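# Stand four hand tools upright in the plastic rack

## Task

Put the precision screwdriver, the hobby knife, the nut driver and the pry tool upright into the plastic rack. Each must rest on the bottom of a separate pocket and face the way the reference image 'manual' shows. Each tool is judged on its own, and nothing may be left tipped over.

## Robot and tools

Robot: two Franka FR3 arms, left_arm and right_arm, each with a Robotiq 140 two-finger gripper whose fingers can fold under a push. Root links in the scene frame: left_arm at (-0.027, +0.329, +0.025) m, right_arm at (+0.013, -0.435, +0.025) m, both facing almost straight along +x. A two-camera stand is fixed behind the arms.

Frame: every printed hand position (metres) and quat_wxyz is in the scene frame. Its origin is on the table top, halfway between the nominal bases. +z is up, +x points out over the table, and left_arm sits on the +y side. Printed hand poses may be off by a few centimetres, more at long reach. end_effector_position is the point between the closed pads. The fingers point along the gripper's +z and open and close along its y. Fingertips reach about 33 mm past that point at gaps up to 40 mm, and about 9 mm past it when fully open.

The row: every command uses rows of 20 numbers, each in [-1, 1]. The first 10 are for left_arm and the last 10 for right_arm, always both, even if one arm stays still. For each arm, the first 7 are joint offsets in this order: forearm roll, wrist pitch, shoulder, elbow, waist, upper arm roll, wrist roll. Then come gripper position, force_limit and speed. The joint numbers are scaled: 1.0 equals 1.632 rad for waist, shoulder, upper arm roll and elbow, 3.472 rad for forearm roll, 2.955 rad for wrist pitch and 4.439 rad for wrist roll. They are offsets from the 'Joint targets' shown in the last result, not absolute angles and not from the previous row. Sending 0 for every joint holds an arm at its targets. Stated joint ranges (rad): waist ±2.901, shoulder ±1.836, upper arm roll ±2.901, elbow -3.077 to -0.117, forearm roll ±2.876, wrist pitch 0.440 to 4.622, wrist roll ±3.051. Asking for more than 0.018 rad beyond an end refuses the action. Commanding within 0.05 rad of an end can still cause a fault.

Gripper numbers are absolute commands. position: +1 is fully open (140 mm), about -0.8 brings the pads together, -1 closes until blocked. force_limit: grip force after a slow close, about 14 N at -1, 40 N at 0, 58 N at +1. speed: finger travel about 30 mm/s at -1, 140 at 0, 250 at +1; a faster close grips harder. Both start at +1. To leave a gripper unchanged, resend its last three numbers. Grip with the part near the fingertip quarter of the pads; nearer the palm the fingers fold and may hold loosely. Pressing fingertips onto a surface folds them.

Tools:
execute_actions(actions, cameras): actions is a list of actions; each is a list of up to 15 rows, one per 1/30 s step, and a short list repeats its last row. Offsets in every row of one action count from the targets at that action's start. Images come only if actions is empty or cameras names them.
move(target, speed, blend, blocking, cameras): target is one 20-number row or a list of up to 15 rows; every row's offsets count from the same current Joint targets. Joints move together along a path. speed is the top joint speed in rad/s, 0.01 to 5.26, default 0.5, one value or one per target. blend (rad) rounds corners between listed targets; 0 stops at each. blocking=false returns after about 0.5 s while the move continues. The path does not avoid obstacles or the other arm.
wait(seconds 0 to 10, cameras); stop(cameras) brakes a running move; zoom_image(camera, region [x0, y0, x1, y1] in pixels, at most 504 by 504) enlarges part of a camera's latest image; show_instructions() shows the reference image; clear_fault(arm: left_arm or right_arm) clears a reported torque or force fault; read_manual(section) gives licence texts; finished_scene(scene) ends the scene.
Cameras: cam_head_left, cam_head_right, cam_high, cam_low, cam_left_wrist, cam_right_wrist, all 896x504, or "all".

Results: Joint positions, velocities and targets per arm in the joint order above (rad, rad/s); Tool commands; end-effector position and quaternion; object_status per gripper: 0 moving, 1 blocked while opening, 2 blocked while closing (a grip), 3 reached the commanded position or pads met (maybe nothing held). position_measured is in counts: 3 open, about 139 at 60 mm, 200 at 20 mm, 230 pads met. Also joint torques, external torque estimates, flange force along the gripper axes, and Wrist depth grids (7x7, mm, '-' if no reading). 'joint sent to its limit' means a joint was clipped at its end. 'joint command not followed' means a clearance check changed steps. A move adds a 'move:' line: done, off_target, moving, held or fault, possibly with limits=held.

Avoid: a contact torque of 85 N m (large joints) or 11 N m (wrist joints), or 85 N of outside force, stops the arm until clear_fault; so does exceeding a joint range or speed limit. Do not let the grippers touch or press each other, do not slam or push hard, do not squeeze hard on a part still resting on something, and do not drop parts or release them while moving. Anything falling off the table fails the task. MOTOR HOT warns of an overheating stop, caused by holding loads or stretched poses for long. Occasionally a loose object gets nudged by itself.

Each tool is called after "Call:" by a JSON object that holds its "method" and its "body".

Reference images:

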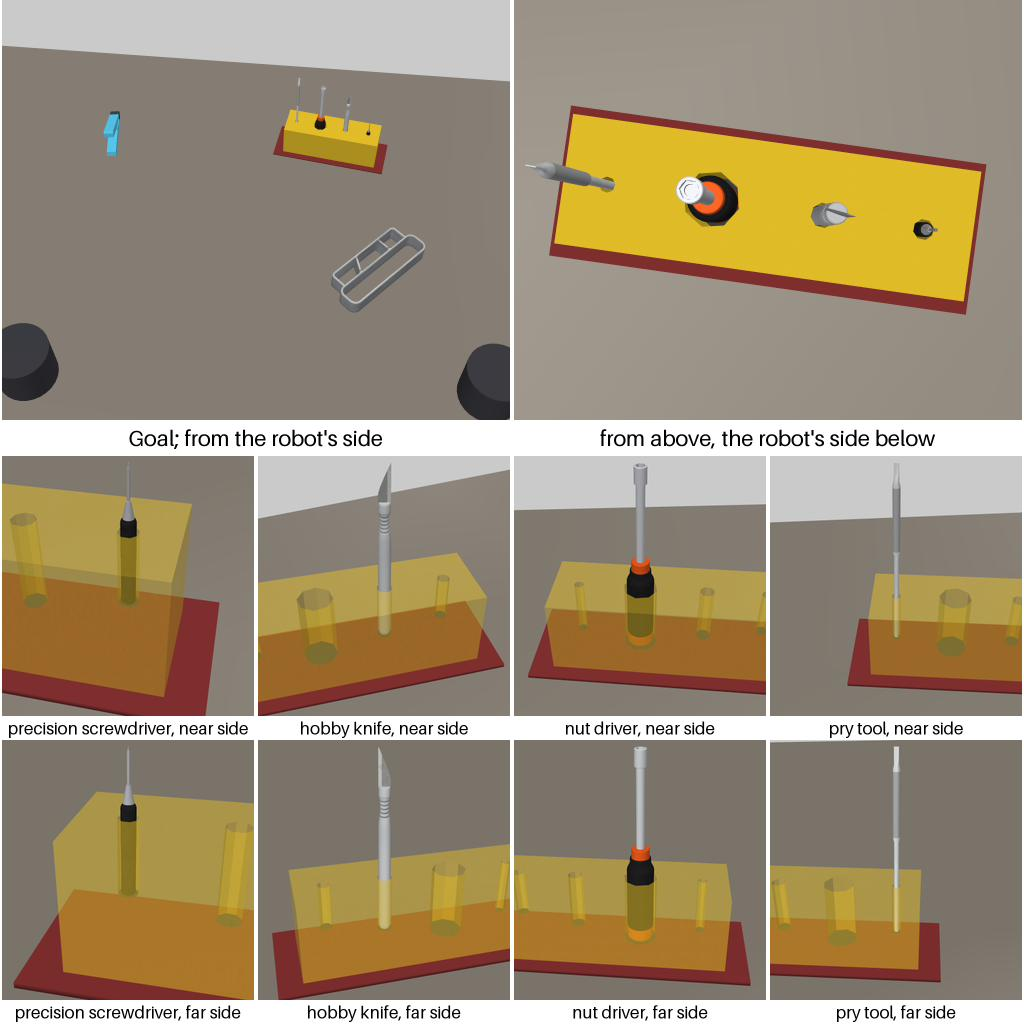

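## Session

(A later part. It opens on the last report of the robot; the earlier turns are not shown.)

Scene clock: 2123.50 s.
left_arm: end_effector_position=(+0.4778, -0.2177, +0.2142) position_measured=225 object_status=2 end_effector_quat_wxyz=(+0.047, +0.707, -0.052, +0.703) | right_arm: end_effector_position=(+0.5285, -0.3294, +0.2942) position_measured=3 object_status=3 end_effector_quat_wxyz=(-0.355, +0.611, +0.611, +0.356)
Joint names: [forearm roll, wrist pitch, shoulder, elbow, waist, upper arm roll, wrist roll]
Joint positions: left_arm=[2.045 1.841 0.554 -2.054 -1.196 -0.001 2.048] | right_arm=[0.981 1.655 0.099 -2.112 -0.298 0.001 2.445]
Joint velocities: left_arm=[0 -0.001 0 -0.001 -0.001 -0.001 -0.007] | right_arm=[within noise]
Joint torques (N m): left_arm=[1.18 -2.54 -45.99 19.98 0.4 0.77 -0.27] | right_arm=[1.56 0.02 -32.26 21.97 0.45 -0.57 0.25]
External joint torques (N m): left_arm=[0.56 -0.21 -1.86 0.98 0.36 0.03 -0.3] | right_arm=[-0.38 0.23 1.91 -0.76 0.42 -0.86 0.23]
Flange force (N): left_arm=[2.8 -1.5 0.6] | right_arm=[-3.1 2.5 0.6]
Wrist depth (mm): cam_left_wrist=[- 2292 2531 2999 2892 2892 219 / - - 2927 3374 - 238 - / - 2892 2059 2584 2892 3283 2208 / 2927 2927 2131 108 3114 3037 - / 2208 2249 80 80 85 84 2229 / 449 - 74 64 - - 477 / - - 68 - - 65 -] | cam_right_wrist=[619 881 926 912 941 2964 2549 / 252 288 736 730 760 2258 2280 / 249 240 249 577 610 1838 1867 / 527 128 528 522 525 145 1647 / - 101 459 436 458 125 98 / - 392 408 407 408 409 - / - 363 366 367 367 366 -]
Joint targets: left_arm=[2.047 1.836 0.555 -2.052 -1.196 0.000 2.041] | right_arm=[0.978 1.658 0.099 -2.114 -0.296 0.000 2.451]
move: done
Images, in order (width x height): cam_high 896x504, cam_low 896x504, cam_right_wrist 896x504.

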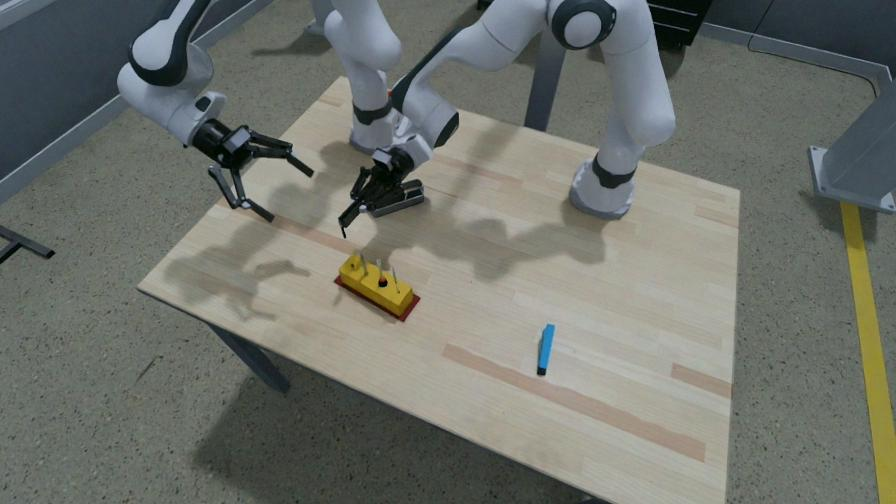

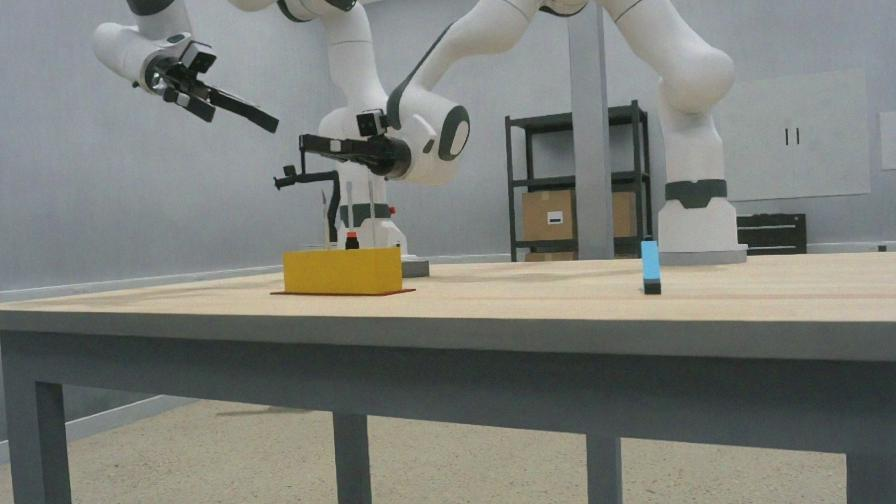

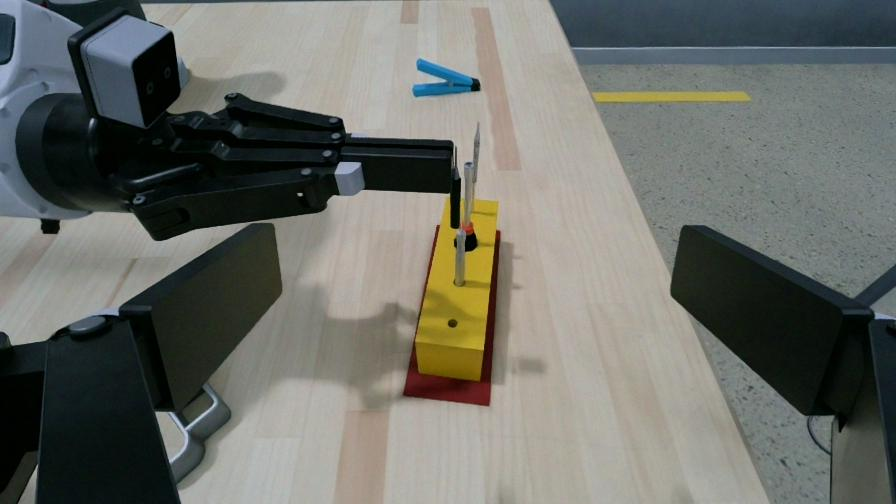

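Call:
{"method": "move", "body": {"target": [0.0060, -0.0223, 0.1544, 0.0723, -0.0055, 0, -0.0273, -1, -0.1, -1, 0, 0, 0, 0, 0, 0, 0, 1, 1, 1], "speed": 0.25, "cameras": ["cam_right_wrist", "cam_high", "cam_low"]}}

Call:
{"method": "zoom_image", "body": {"camera": "cam_right_wrist", "region": [420, 240, 500, 350]}}

Call:
{"method": "zoom_image", "body": {"camera": "cam_high", "region": [332, 230, 372, 280]}}

Call:
{"method": "zoom_image", "body": {"camera": "cam_low", "region": [280, 170, 380, 270]}}

Scene clock: 2134.30 s.
left_arm: end_effector_position=(+0.4785, -0.2166, +0.1109) position_measured=225 object_status=2 end_effector_quat_wxyz=(+0.047, +0.707, -0.052, +0.703) | right_arm: end_effector_position=(+0.5285, -0.3294, +0.2942) position_measured=3 object_status=3 end_effector_quat_wxyz=(-0.355, +0.611, +0.611, +0.356)
Joint names: [forearm roll, wrist pitch, shoulder, elbow, waist, upper arm roll, wrist roll]
Joint positions: left_arm=[2.066 1.775 0.806 -1.936 -1.204 -0.001 1.927] | right_arm=[0.981 1.655 0.099 -2.112 -0.298 0.001 2.445]
Joint velocities: left_arm=[0 0.001 -0.002 0.001 -0.001 -0.001 -0.007] | right_arm=[within noise]
Joint torques (N m): left_arm=[1.11 -2.69 -49.45 17.65 -0.16 1.2 -0.16] | right_arm=[1.58 0.02 -32.27 22.01 0.43 -0.6 0.24]
External joint torques (N m): left_arm=[0.56 -0.24 -2.06 0.99 -0.04 0.22 -0.19] | right_arm=[-0.36 0.22 1.78 -0.64 0.49 -0.8 0.22]
Flange force (N): left_arm=[3.4 -0.9 0.4] | right_arm=[-2.8 2.5 0.6]
Wrist depth (mm): cam_left_wrist=[2825 2927 2504 3196 2699 2405 - / 2699 - 2670 - 4117 3521 2336 / - 1455 2076 2429 2963 - 2531 / 2670 2557 2059 108 3114 3196 - / 360 364 80 80 85 84 392 / 195 - 74 64 - - 311 / - - 68 - - 65 -] | cam_right_wrist=[670 923 926 919 905 - 2522 / 699 734 741 741 775 2324 2549 / 321 591 611 613 614 1943 1928 / 317 317 334 509 522 145 1682 / - 101 437 405 460 125 98 / - 392 408 408 410 408 - / - 365 370 367 366 367 -]
Joint targets: left_arm=[2.068 1.770 0.807 -1.934 -1.205 0.000 1.919] | right_arm=[0.978 1.658 0.099 -2.114 -0.296 0.000 2.451]
move: done
Images, in order (width x height): cam_high 896x504, cam_low 896x504, cam_right_wrist 896x504.

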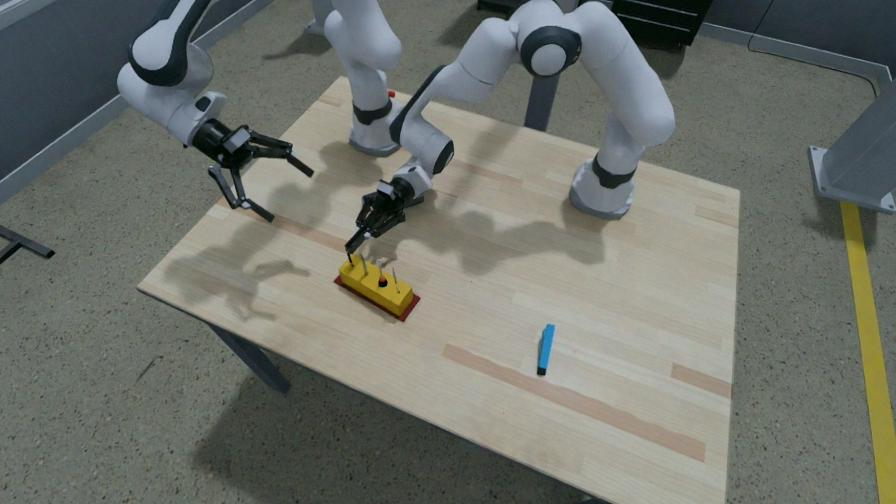

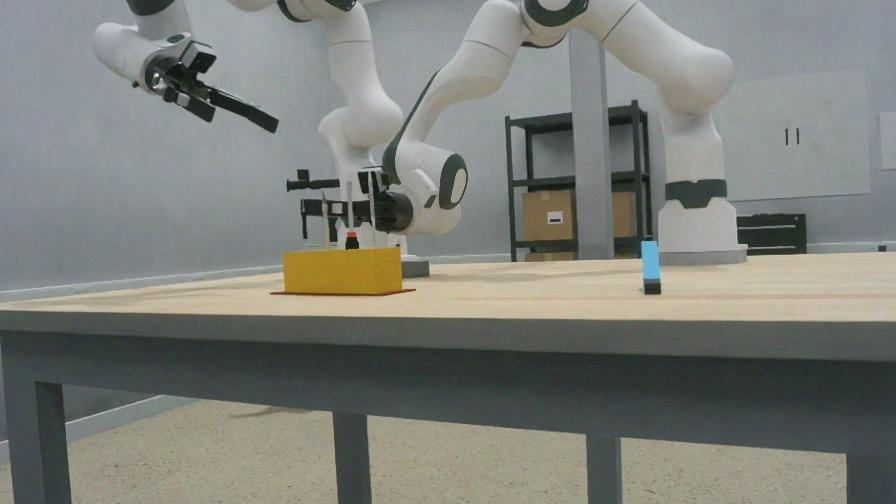

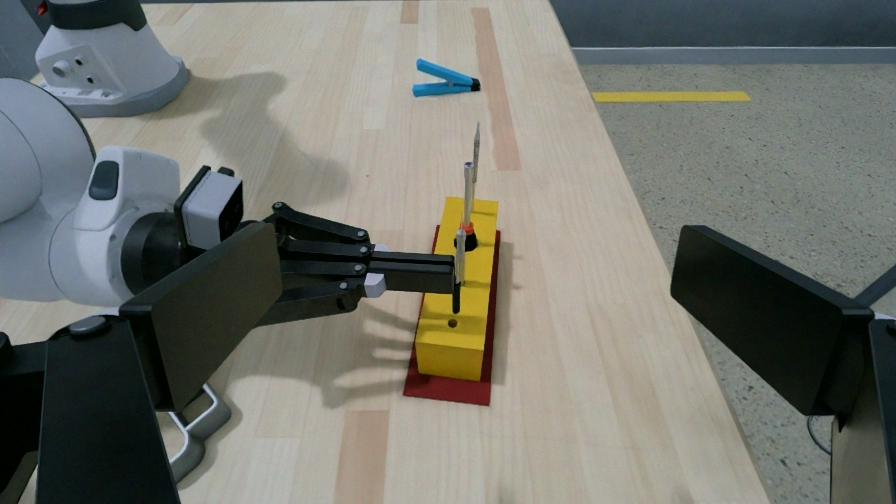

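Scaled by 4.582.

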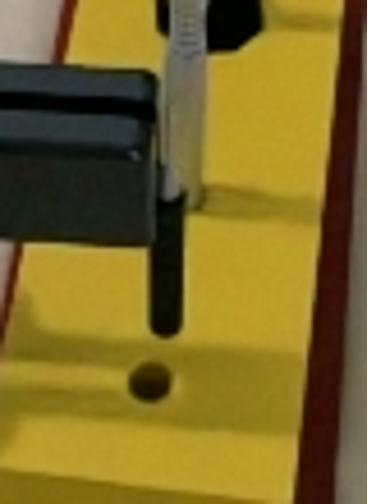

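Scaled by 10.080.

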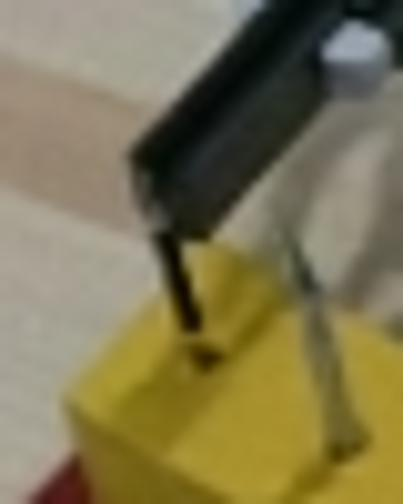

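Scaled by 5.040.

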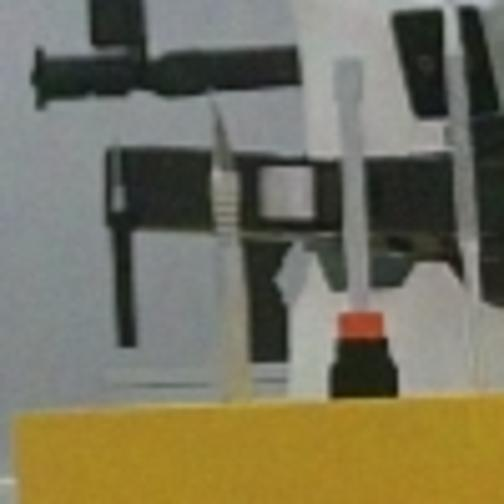

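Call:
{"method": "move", "body": {"target": [-0.0007, -0.0028, 0.0127, 0.0043, -0.0032, 0, -0.0025, -1, -0.1, -1, 0, 0, 0, 0, 0, 0, 0, 1, 1, 1], "speed": 0.08, "cameras": ["cam_right_wrist", "cam_high", "cam_low"]}}

Call:
{"method": "zoom_image", "body": {"camera": "cam_right_wrist", "region": [420, 270, 490, 350]}}

Call:
{"method": "zoom_image", "body": {"camera": "cam_high", "region": [332, 240, 372, 280]}}

Call:
{"method": "zoom_image", "body": {"camera": "cam_low", "region": [280, 170, 380, 270]}}

Scene clock: 2177.20 s.
left_arm: end_effector_position=(+0.4757, -0.2166, +0.1024) position_measured=225 object_status=2 end_effector_quat_wxyz=(+0.048, +0.707, -0.053, +0.704) | right_arm: end_effector_position=(+0.5285, -0.3294, +0.2942) position_measured=3 object_status=3 end_effector_quat_wxyz=(-0.355, +0.611, +0.611, +0.356)
Joint names: [forearm roll, wrist pitch, shoulder, elbow, waist, upper arm roll, wrist roll]
Joint positions: left_arm=[2.066 1.767 0.825 -1.929 -1.209 -0.001 1.916] | right_arm=[0.981 1.655 0.099 -2.112 -0.298 0.001 2.445]
Joint velocities: left_arm=[-0.001 -0.002 0 0 -0.002 0 -0.007] | right_arm=[within noise]
Joint torques (N m): left_arm=[0.61 -2.7 -49.09 17.38 -0.16 1.24 -0.25] | right_arm=[1.58 0.01 -32.24 21.98 0.47 -0.63 0.2]
External joint torques (N m): left_arm=[0.08 -0.26 -1.76 1.07 0.02 0.28 -0.28] | right_arm=[-0.36 0.24 1.77 -0.67 0.32 -1.03 0.18]
Flange force (N): left_arm=[2.5 0.0 0.3] | right_arm=[-3.0 2.3 0.3]
Wrist depth (mm): cam_left_wrist=[- 2557 - 2927 3239 - - / - - 2504 3155 3737 - - / - 3114 1588 2858 - - 3572 / 2761 2531 2249 108 2927 2825 474 / 344 215 84 80 85 84 375 / 176 - 74 64 - - 296 / - - 68 - - 65 -] | cam_right_wrist=[670 885 926 912 952 2258 2577 / 701 716 734 727 767 2216 2302 / 330 593 614 611 608 1928 1838 / 326 325 350 452 526 145 1658 / - 101 440 405 460 125 98 / - 391 407 405 407 407 - / - 365 368 368 366 368 -]
Joint targets: left_arm=[2.066 1.762 0.828 -1.927 -1.210 0.000 1.908] | right_arm=[0.978 1.658 0.099 -2.114 -0.296 0.000 2.451]
move: done
Images, in order (width x height): cam_high 896x504, cam_low 896x504, cam_right_wrist 896x504.

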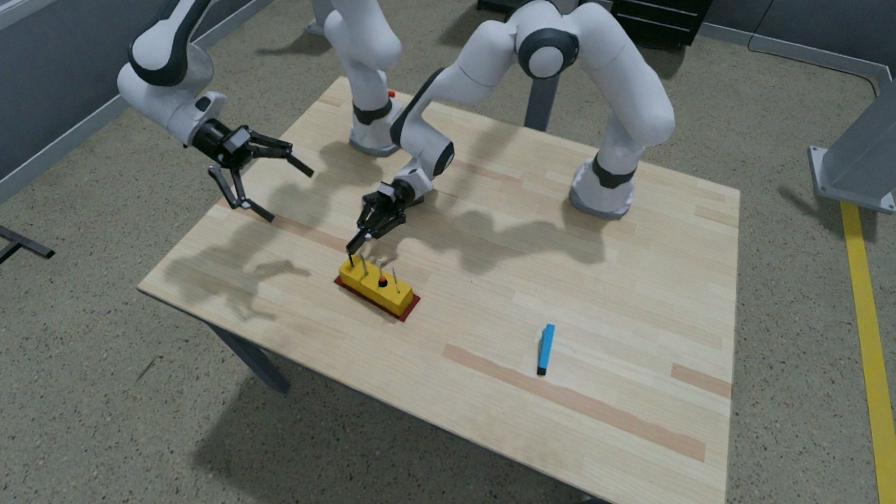

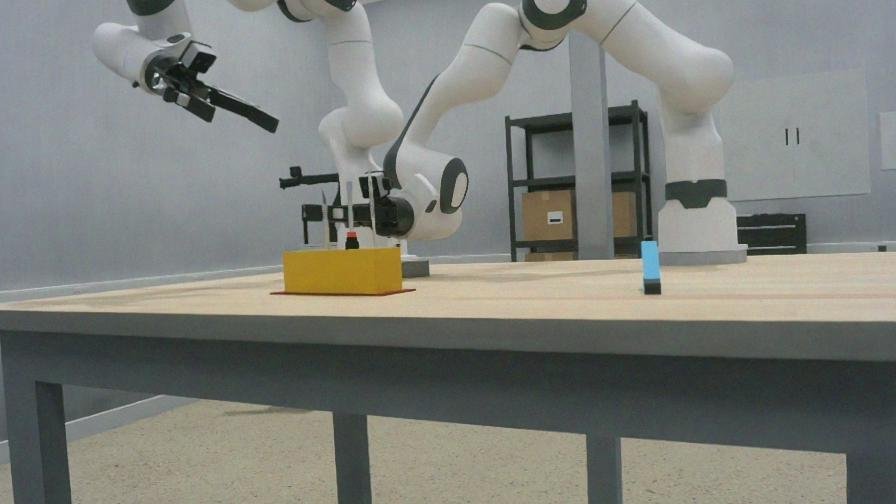

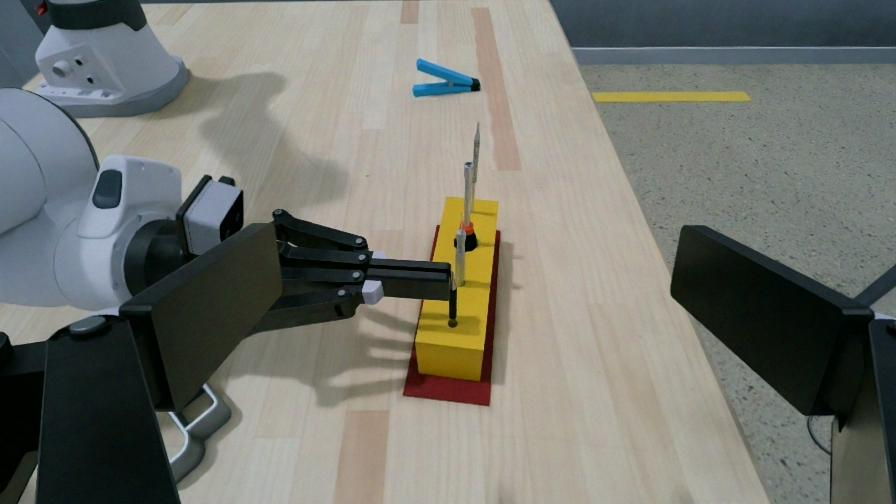

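Scaled by 6.300.

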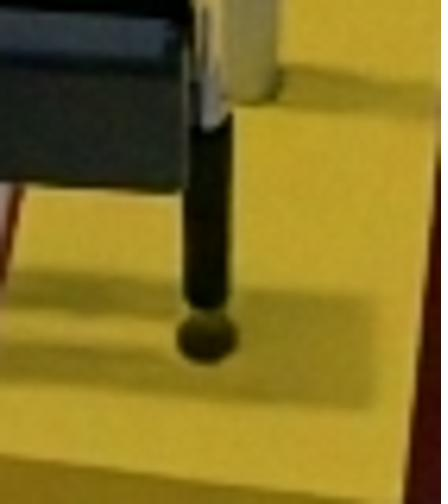

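Scaled by 12.600.

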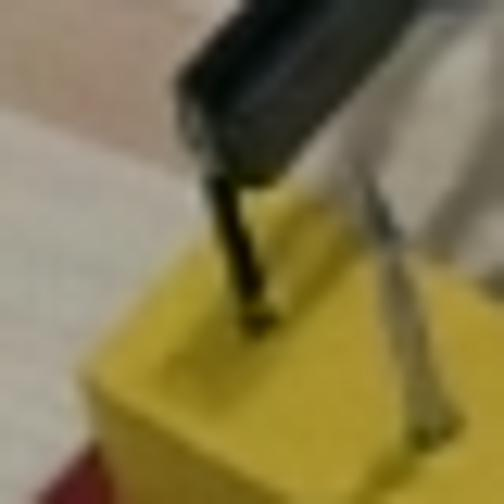

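Scaled by 5.040.

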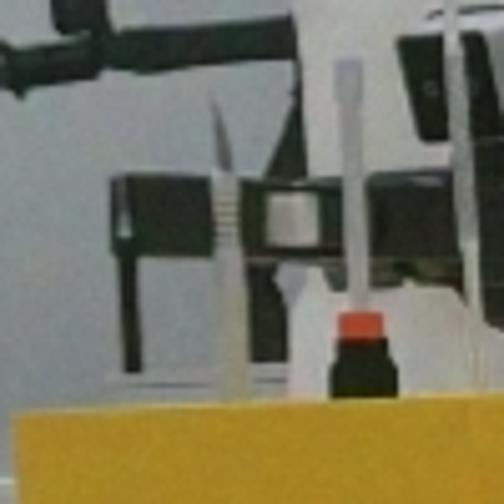

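Call:
{"method": "move", "body": {"target": [0.0003, -0.0010, 0.0085, 0.0045, 0, 0, -0.0013, -1, -0.1, -1, 0, 0, 0, 0, 0, 0, 0, 1, 1, 1], "speed": 0.05, "cameras": ["cam_right_wrist", "cam_high", "cam_low"]}}

Call:
{"method": "zoom_image", "body": {"camera": "cam_right_wrist", "region": [420, 270, 490, 350]}}

Call:
{"method": "zoom_image", "body": {"camera": "cam_high", "region": [332, 240, 372, 280]}}

Call:
{"method": "zoom_image", "body": {"camera": "cam_low", "region": [280, 170, 380, 270]}}

Scene clock: 2188.30 s.
left_arm: end_effector_position=(+0.4758, -0.2158, +0.0967) position_measured=225 object_status=2 end_effector_quat_wxyz=(+0.048, +0.707, -0.052, +0.704) | right_arm: end_effector_position=(+0.5285, -0.3294, +0.2942) position_measured=3 object_status=3 end_effector_quat_wxyz=(-0.355, +0.611, +0.611, +0.356)
Joint names: [forearm roll, wrist pitch, shoulder, elbow, waist, upper arm roll, wrist roll]
Joint positions: left_arm=[2.066 1.764 0.839 -1.922 -1.209 -0.001 1.91] | right_arm=[0.981 1.655 0.099 -2.112 -0.298 0.001 2.445]
Joint velocities: left_arm=[0 -0.002 0.001 0.003 0 0.001 -0.004] | right_arm=[within noise]
Joint torques (N m): left_arm=[0.75 -2.58 -49.13 17.15 -0.16 1.21 -0.32] | right_arm=[1.57 0.02 -32.23 21.99 0.45 -0.61 0.26]
External joint torques (N m): left_arm=[0.22 -0.13 -1.72 0.98 0.06 0.26 -0.35] | right_arm=[-0.37 0.22 1.95 -0.79 0.53 -0.79 0.23]
Flange force (N): left_arm=[2.5 -0.5 0.6] | right_arm=[-3.0 2.5 0.8]
Wrist depth (mm): cam_left_wrist=[- 2314 - 3114 3037 - - / 3196 - 3037 - 3856 - - / 2761 1490 1518 1869 - 2999 2169 / 2612 2557 2112 108 3075 2927 487 / 333 195 84 80 85 84 365 / 174 - 74 64 - - 289 / - - 68 - - 65 -] | cam_right_wrist=[668 930 915 923 968 3001 2605 / 699 716 739 734 762 2280 2348 / 332 596 610 613 608 1959 1912 / 329 330 358 506 526 145 1658 / - 101 436 432 460 125 98 / - 390 408 407 407 407 - / - 364 369 368 368 364 -]
Joint targets: left_arm=[2.067 1.759 0.842 -1.920 -1.210 0.000 1.902] | right_arm=[0.978 1.658 0.099 -2.114 -0.296 0.000 2.451]
move: done
Images, in order (width x height): cam_high 896x504, cam_low 896x504, cam_right_wrist 896x504.

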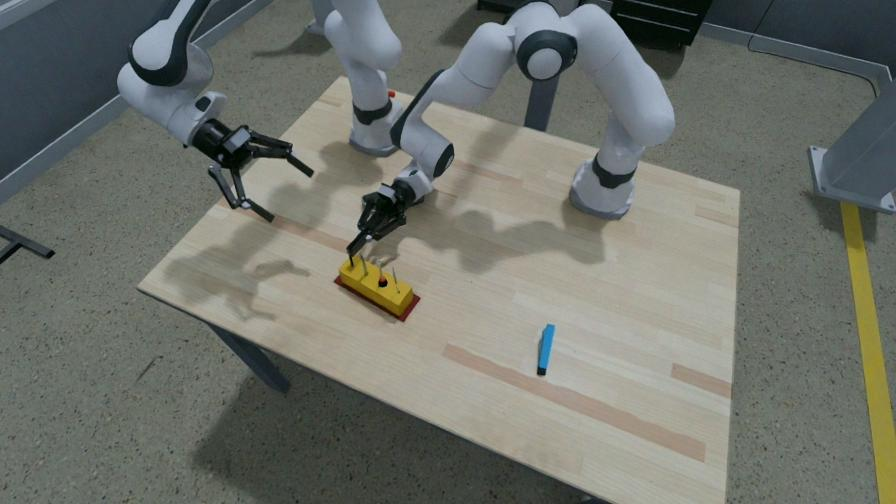

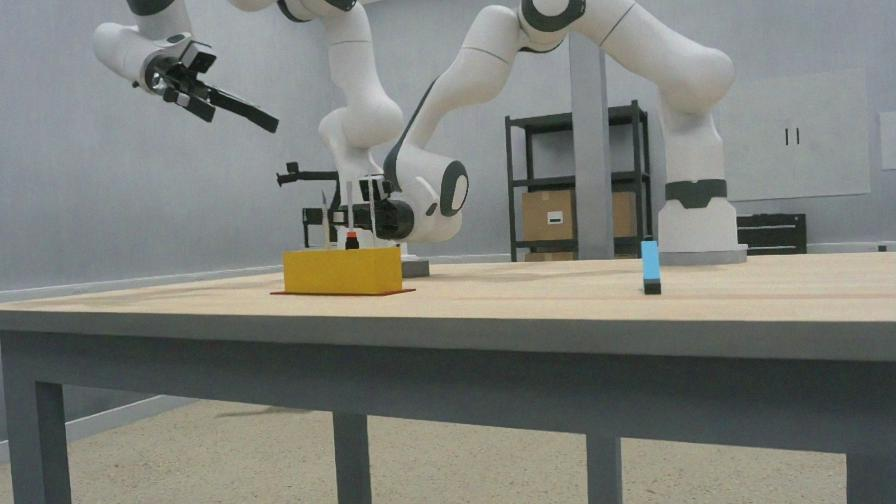

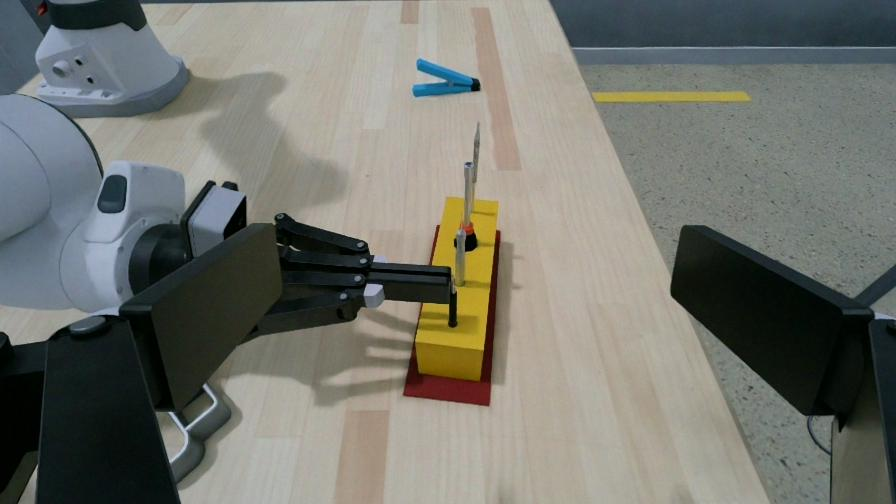

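Scaled by 6.300.

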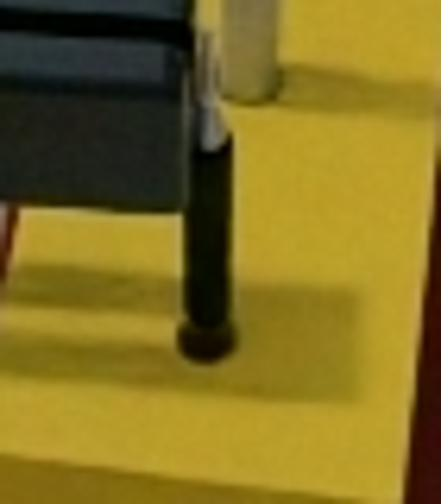

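Scaled by 12.600.

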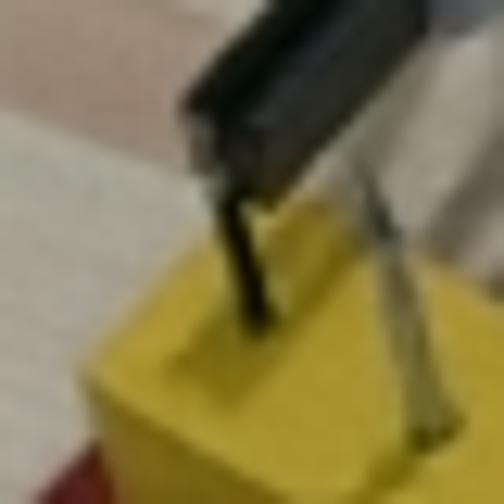

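Scaled by 5.040.

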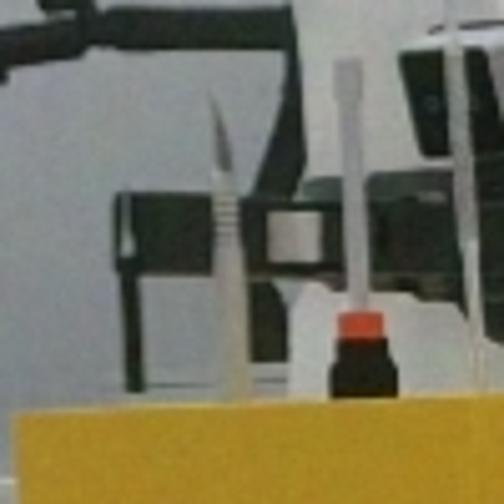

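Call:
{"method": "move", "body": {"target": [-0.0003, -0.0006, 0.0104, 0.0088, -0.0008, 0, -0.0005, -1, -0.1, -1, 0, 0, 0, 0, 0, 0, 0, 1, 1, 1], "speed": 0.05, "cameras": ["cam_right_wrist", "cam_low", "cam_high"]}}

Call:
{"method": "zoom_image", "body": {"camera": "cam_right_wrist", "region": [420, 270, 490, 350]}}

Call:
{"method": "zoom_image", "body": {"camera": "cam_low", "region": [280, 170, 380, 270]}}

Call:
{"method": "zoom_image", "body": {"camera": "cam_high", "region": [332, 240, 372, 280]}}

Scene clock: 2227.90 s.
left_arm: end_effector_position=(+0.4758, -0.2176, +0.0913) position_measured=225 object_status=2 end_effector_quat_wxyz=(+0.048, +0.707, -0.052, +0.704) | right_arm: end_effector_position=(+0.5285, -0.3294, +0.2942) position_measured=3 object_status=3 end_effector_quat_wxyz=(-0.355, +0.611, +0.611, +0.356)
Joint names: [forearm roll, wrist pitch, shoulder, elbow, waist, upper arm roll, wrist roll]
Joint positions: left_arm=[2.066 1.762 0.856 -1.907 -1.21 -0.001 1.907] | right_arm=[0.981 1.655 0.099 -2.112 -0.298 0.001 2.445]
Joint torques (N m): left_arm=[0.61 -2.68 -49.34 17.77 -0.16 1.26 -0.22] | right_arm=[1.57 0 -32.27 21.99 0.44 -0.58 0.24]
External joint torques (N m): left_arm=[0.09 -0.24 -1.86 1.76 0.05 0.28 -0.25] | right_arm=[-0.35 0.2 1.66 -0.6 0.56 -0.72 0.21]
Flange force (N): left_arm=[1.7 2.0 1.7] | right_arm=[-2.5 2.4 0.6]
Wrist depth (mm): cam_left_wrist=[2584 3196 - 3422 3114 - - / - 2730 2825 2584 2963 3422 - / - 1500 1588 2504 2999 3737 1975 / 2531 1490 2094 108 3196 2858 480 / 340 184 84 80 85 84 352 / 175 - 74 64 - - 278 / - - 68 - - 65 -] | cam_right_wrist=[668 875 926 912 1018 2605 2927 / 706 712 734 730 762 2280 2348 / 336 611 610 617 608 1928 1867 / 333 336 359 509 525 145 1658 / - 101 342 437 459 125 98 / - 388 407 405 409 407 - / - 363 369 368 368 366 -]
Joint targets: left_arm=[2.066 1.757 0.859 -1.906 -1.211 0.000 1.900] | right_arm=[0.978 1.658 0.099 -2.114 -0.296 0.000 2.451]
move: done
Images, in order (width x height): cam_high 896x504, cam_low 896x504, cam_right_wrist 896x504.

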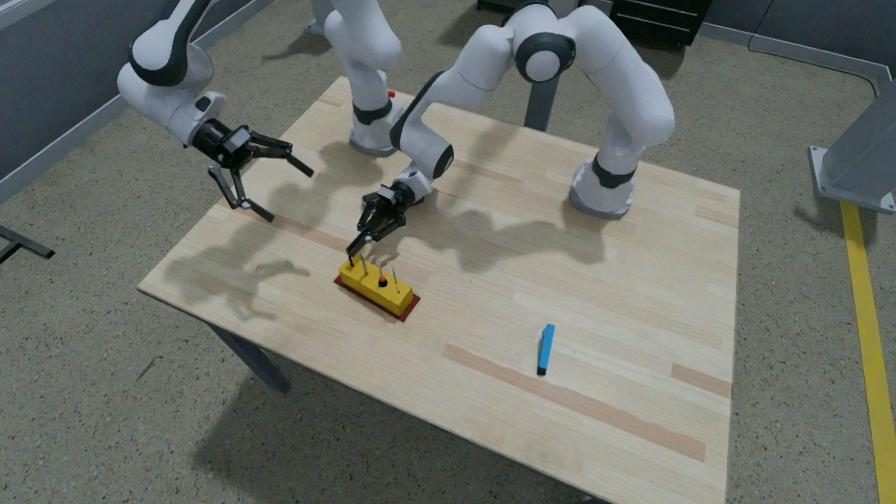

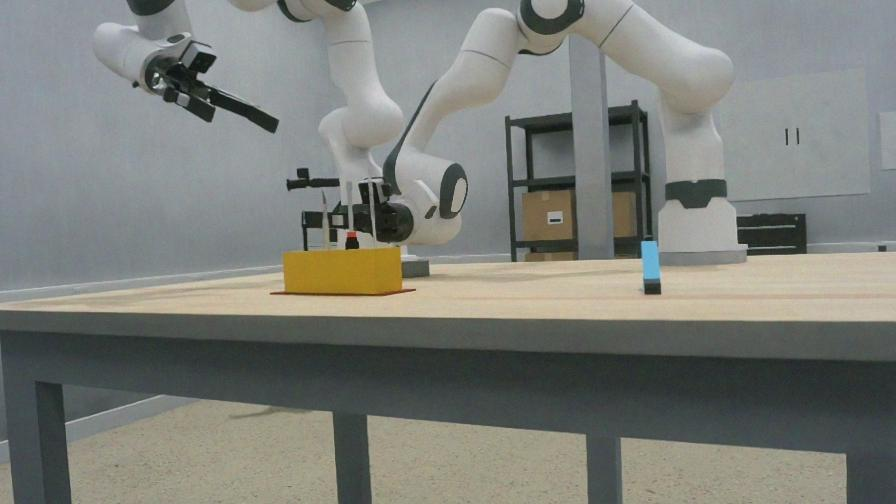

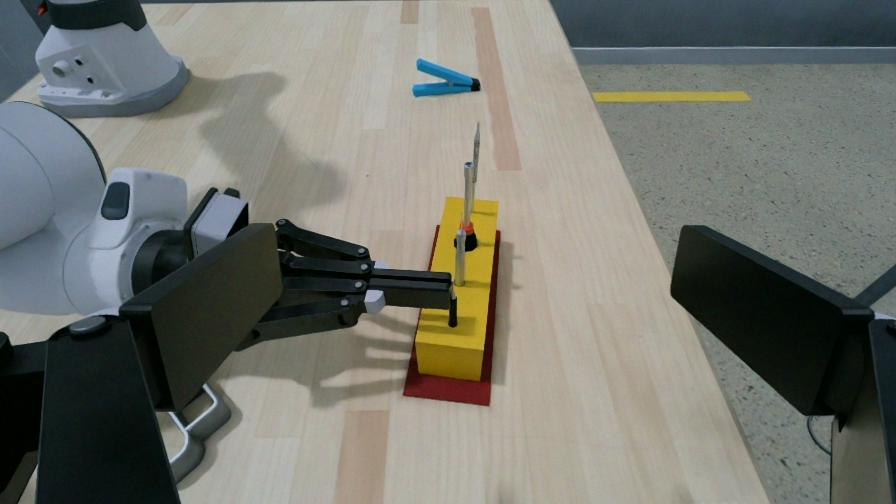

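Scaled by 6.300.

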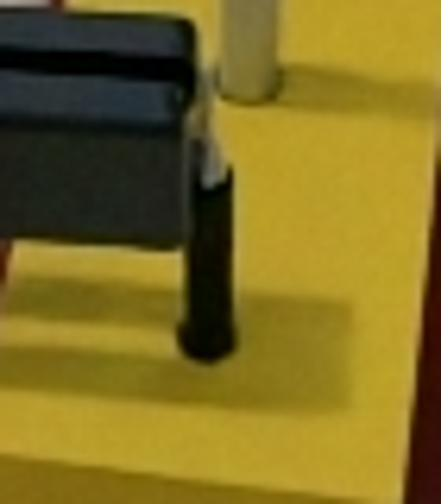

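Scaled by 5.040.

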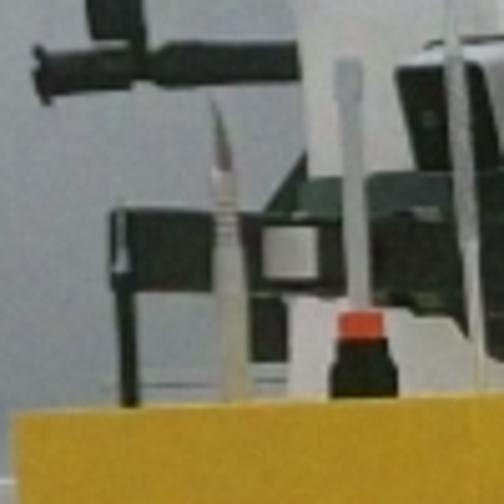

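Scaled by 12.600.

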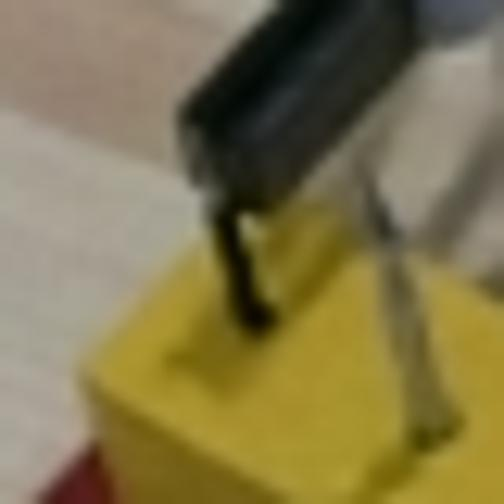

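Call:
{"method": "move", "body": {"target": [0.0005, -0.0012, 0.0083, 0.0037, 0.0002, 0, -0.0015, -1, -0.1, -1, 0, 0, 0, 0, 0, 0, 0, 1, 1, 1], "speed": 0.05, "cameras": ["cam_right_wrist", "cam_low"]}}

Call:
{"method": "zoom_image", "body": {"camera": "cam_right_wrist", "region": [420, 270, 490, 350]}}

Call:
{"method": "zoom_image", "body": {"camera": "cam_low", "region": [280, 170, 380, 270]}}

Scene clock: 2237.27 s.
left_arm: end_effector_position=(+0.4757, -0.2162, +0.0853) position_measured=225 object_status=2 end_effector_quat_wxyz=(+0.048, +0.707, -0.052, +0.704) | right_arm: end_effector_position=(+0.5285, -0.3294, +0.2942) position_measured=3 object_status=3 end_effector_quat_wxyz=(-0.355, +0.611, +0.611, +0.356)
Joint names: [forearm roll, wrist pitch, shoulder, elbow, waist, upper arm roll, wrist roll]
Joint positions: left_arm=[2.066 1.758 0.87 -1.901 -1.21 -0.001 1.901] | right_arm=[0.981 1.655 0.099 -2.112 -0.298 0.001 2.445]
Joint velocities: left_arm=[0 -0.003 0.001 0.002 0 0.001 -0.005] | right_arm=[within noise]
Joint torques (N m): left_arm=[0.91 -2.7 -49.51 16.83 0.01 1.27 -0.33] | right_arm=[1.57 0.02 -32.22 21.99 0.49 -0.6 0.24]
External joint torques (N m): left_arm=[0.37 -0.22 -1.49 0.68 0.17 0.22 -0.36] | right_arm=[-0.36 0.23 1.71 -0.6 0.45 -0.9 0.21]
Flange force (N): left_arm=[2.3 -1.2 0.3] | right_arm=[-2.7 2.4 0.4]
Wrist depth (mm): cam_left_wrist=[2730 - 2730 2892 3075 2963 - / 2531 2730 2670 2999 3283 4499 - / - 1455 1773 1567 3075 - 2479 / 416 389 424 109 2999 457 459 / 308 183 84 80 85 84 340 / 175 - 74 64 - - 268 / - - 68 - - 65 -] | cam_right_wrist=[662 919 923 933 984 3161 2522 / 697 708 743 734 765 2348 2302 / 342 611 617 616 616 1976 1928 / 340 342 370 529 522 135 1694 / - 101 343 440 459 125 98 / - 392 408 405 408 409 - / - 363 367 369 368 367 -]
Joint targets: left_arm=[2.068 1.754 0.872 -1.900 -1.211 0.000 1.894] | right_arm=[0.978 1.658 0.099 -2.114 -0.296 0.000 2.451]
move: done
Images, in order (width x height): cam_low 896x504, cam_right_wrist 896x504.

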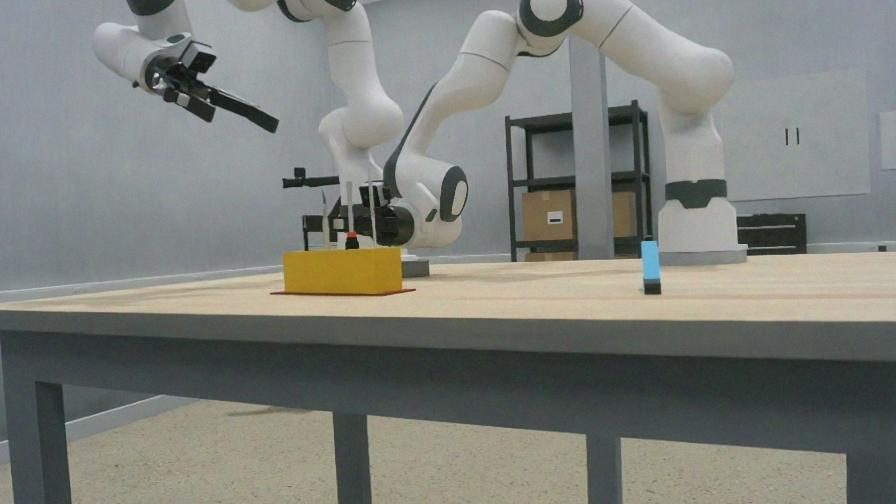

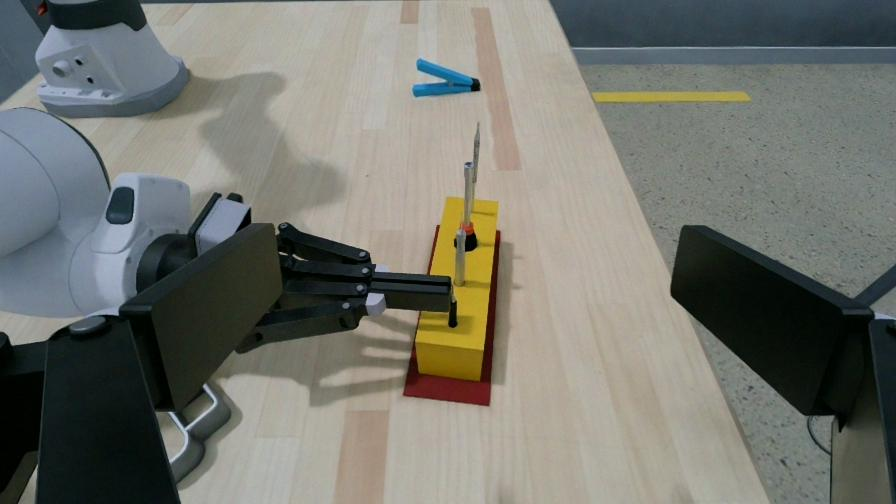

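Scaled by 6.300.

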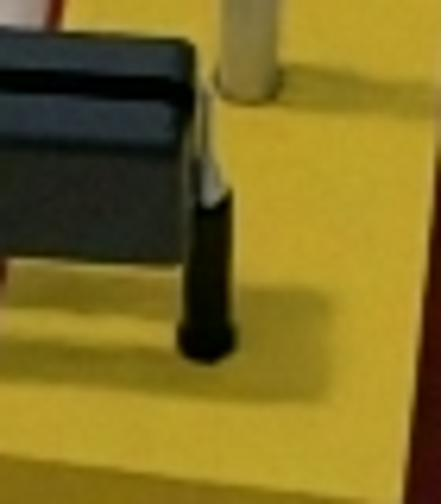

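Scaled by 5.040.

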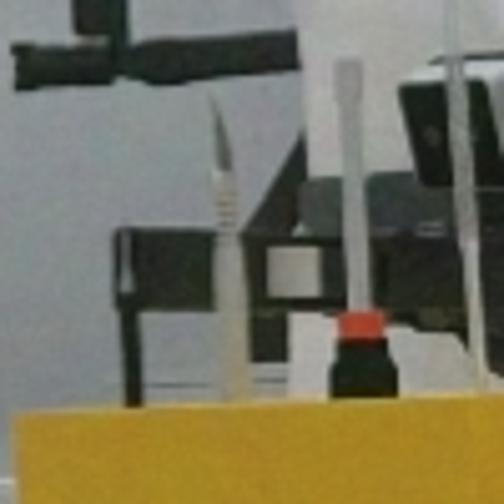

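Call:
{"method": "move", "body": {"target": [0.0003, -0.0015, 0.0167, 0.0112, -0.0004, 0, -0.0018, -1, -0.1, -1, 0, 0, 0, 0, 0, 0, 0, 1, 1, 1], "speed": 0.05}}

Scene clock: 2246.07 s.
left_arm: end_effector_position=(+0.4760, -0.2160, +0.0749) position_measured=225 object_status=2 end_effector_quat_wxyz=(+0.047, +0.707, -0.052, +0.704) | right_arm: end_effector_position=(+0.5285, -0.3294, +0.2942) position_measured=3 object_status=3 end_effector_quat_wxyz=(-0.355, +0.611, +0.611, +0.356)
Joint names: [forearm roll, wrist pitch, shoulder, elbow, waist, upper arm roll, wrist roll]
Joint positions: left_arm=[2.066 1.754 0.897 -1.883 -1.21 -0.001 1.893] | right_arm=[0.981 1.655 0.099 -2.112 -0.298 0.001 2.445]
Joint velocities: left_arm=[0.002 -0.001 -0.001 0.004 0.001 0.002 -0.006] | right_arm=[within noise]
Joint torques (N m): left_arm=[1.05 -2.74 -49.84 16.91 -0.18 1.31 -0.21] | right_arm=[1.57 0.02 -32.23 21.95 0.47 -0.59 0.23]
External joint torques (N m): left_arm=[0.54 -0.28 -1.91 1.16 -0.02 0.22 -0.24] | right_arm=[-0.36 0.22 1.73 -0.65 0.55 -0.76 0.2]
Flange force (N): left_arm=[2.7 -0.2 0.9] | right_arm=[-2.7 2.4 0.7]
Wrist depth (mm): cam_left_wrist=[2531 3239 3374 2999 2999 2730 - / - 3037 2761 2792 3422 2699 2270 / - - 2041 2730 - 2730 2454 / 2641 216 204 110 457 465 439 / 171 164 86 80 85 84 315 / 175 - 74 64 - - 252 / - - 68 - - 65 -] | cam_right_wrist=[664 872 933 915 926 2964 3248 / 697 714 736 739 770 2419 2348 / 348 614 614 614 610 1976 1882 / 350 347 513 522 526 145 1635 / - 101 353 385 457 125 98 / - 391 407 407 406 407 - / - 364 368 368 368 366 -]
Joint targets: left_arm=[2.069 1.749 0.899 -1.881 -1.212 0.000 1.886] | right_arm=[0.978 1.658 0.099 -2.114 -0.296 0.000 2.451]
move: done

Call:
{"method": "move", "body": {"target": [0.0003,-0.0015,0.0167,0.0112,-0.0004,0,-0.0018,-1,-0.1,-1,0,0,0,0,0,0,0,1,1,1], "speed": 0.05}}

Scene clock: 2269.63 s.
left_arm: end_effector_position=(+0.4759, -0.2160, +0.0646) position_measured=225 object_status=2 end_effector_quat_wxyz=(+0.047, +0.707, -0.052, +0.704) | right_arm: end_effector_position=(+0.5285, -0.3294, +0.2942) position_measured=3 object_status=3 end_effector_quat_wxyz=(-0.355, +0.611, +0.611, +0.356)
Joint names: [forearm roll, wrist pitch, shoulder, elbow, waist, upper arm roll, wrist roll]
Joint positions: left_arm=[2.067 1.75 0.924 -1.865 -1.211 -0.001 1.885] | right_arm=[0.981 1.655 0.099 -2.112 -0.298 0.001 2.445]
Joint velocities: left_arm=[0.001 -0.001 -0.001 0.003 0 0 -0.005] | right_arm=[within noise]
Joint torques (N m): left_arm=[1.08 -2.76 -50.08 16.97 -0.21 1.38 -0.16] | right_arm=[1.56 0.02 -32.26 21.98 0.46 -0.57 0.21]
External joint torques (N m): left_arm=[0.59 -0.29 -1.88 1.38 -0.23 0.14 -0.19] | right_arm=[-0.37 0.22 1.68 -0.66 0.54 -0.75 0.18]
Flange force (N): left_arm=[2.2 0.8 1.1] | right_arm=[-2.7 2.2 0.7]
Wrist depth (mm): cam_left_wrist=[2858 2963 2531 2761 3283 - - / 2999 3626 2699 2963 2858 2825 - / - - 1840 3422 3196 2963 - / 394 177 193 110 427 432 406 / 161 161 84 80 85 84 297 / 174 - 74 64 - - 232 / - - 68 - - 65 -] | cam_right_wrist=[668 919 923 923 941 2891 3763 / 710 710 741 734 762 2216 2395 / 352 613 611 610 614 1992 1796 / 356 354 412 511 526 134 1647 / - 101 358 433 458 125 98 / - 393 410 405 407 408 - / - 363 369 368 369 366 -]
Joint targets: left_arm=[2.070 1.745 0.927 -1.863 -1.212 0.000 1.878] | right_arm=[0.978 1.658 0.099 -2.114 -0.296 0.000 2.451]
move: done

Call:
{"method": "move", "body": {"target": [0.0001,-0.0004,0.0042,0.0028,-0.0001,0,-0.0005,-1,-0.1,-1,0,0,0,0,0,0,0,1,1,1], "speed": 0.05, "cameras": ["cam_right_wrist"]}}

Call:
{"method": "zoom_image", "body": {"camera": "cam_right_wrist", "region": [300, 150, 700, 400]}}

Scene clock: 2273.87 s.
left_arm: end_effector_position=(+0.4760, -0.2161, +0.0623) position_measured=225 object_status=2 end_effector_quat_wxyz=(+0.048, +0.707, -0.051, +0.704) | right_arm: end_effector_position=(+0.5285, -0.3294, +0.2942) position_measured=3 object_status=3 end_effector_quat_wxyz=(-0.355, +0.611, +0.611, +0.356)
Joint names: [forearm roll, wrist pitch, shoulder, elbow, waist, upper arm roll, wrist roll]
Joint positions: left_arm=[2.067 1.748 0.931 -1.86 -1.211 -0.001 1.882] | right_arm=[0.981 1.655 0.099 -2.112 -0.298 0.001 2.445]
Joint torques (N m): left_arm=[1.05 -2.73 -50.05 16.1 -0.18 1.43 -0.32] | right_arm=[1.58 0.01 -32.21 21.98 0.44 -0.59 0.22]
External joint torques (N m): left_arm=[0.54 -0.25 -1.61 0.43 -0.03 0.31 -0.35] | right_arm=[-0.36 0.23 1.83 -0.67 0.4 -0.88 0.2]
Flange force (N): left_arm=[3.1 -2.2 -0.2] | right_arm=[-3.0 2.5 0.5]
Wrist depth (mm): cam_left_wrist=[2927 2208 - 3196 2825 3155 2584 / 2792 2612 2792 2249 2825 3374 2359 / - 3114 2041 2858 - 3196 2405 / 378 176 187 111 425 426 402 / 160 159 84 80 85 84 293 / 174 - 74 64 - - 230 / - - 68 - - 65 -] | cam_right_wrist=[651 919 923 919 937 - 2634 / 708 718 734 727 758 2280 2302 / 354 614 617 613 611 2026 2026 / 358 355 523 518 522 134 1624 / - 101 361 382 458 125 98 / - 393 407 406 406 408 - / - 365 368 368 367 364 -]
Joint targets: left_arm=[2.070 1.744 0.934 -1.858 -1.213 0.000 1.875] | right_arm=[0.978 1.658 0.099 -2.114 -0.296 0.000 2.451]
move: done
Images, in order (width x height): cam_right_wrist 896x504.

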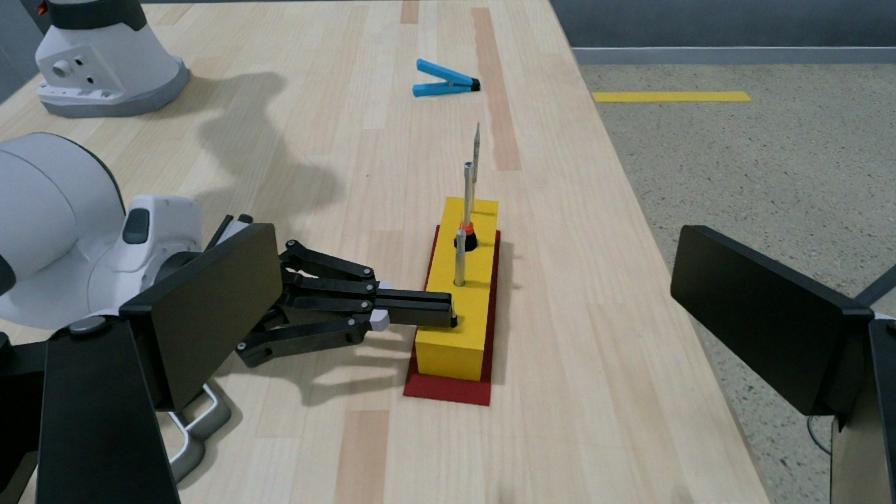

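Scaled by 1.260.

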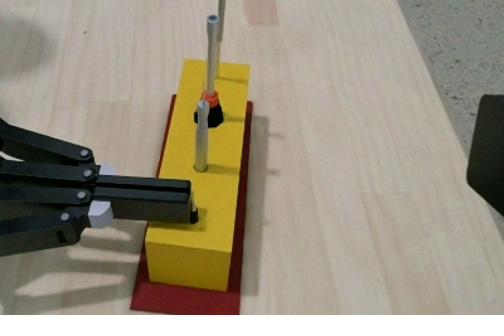

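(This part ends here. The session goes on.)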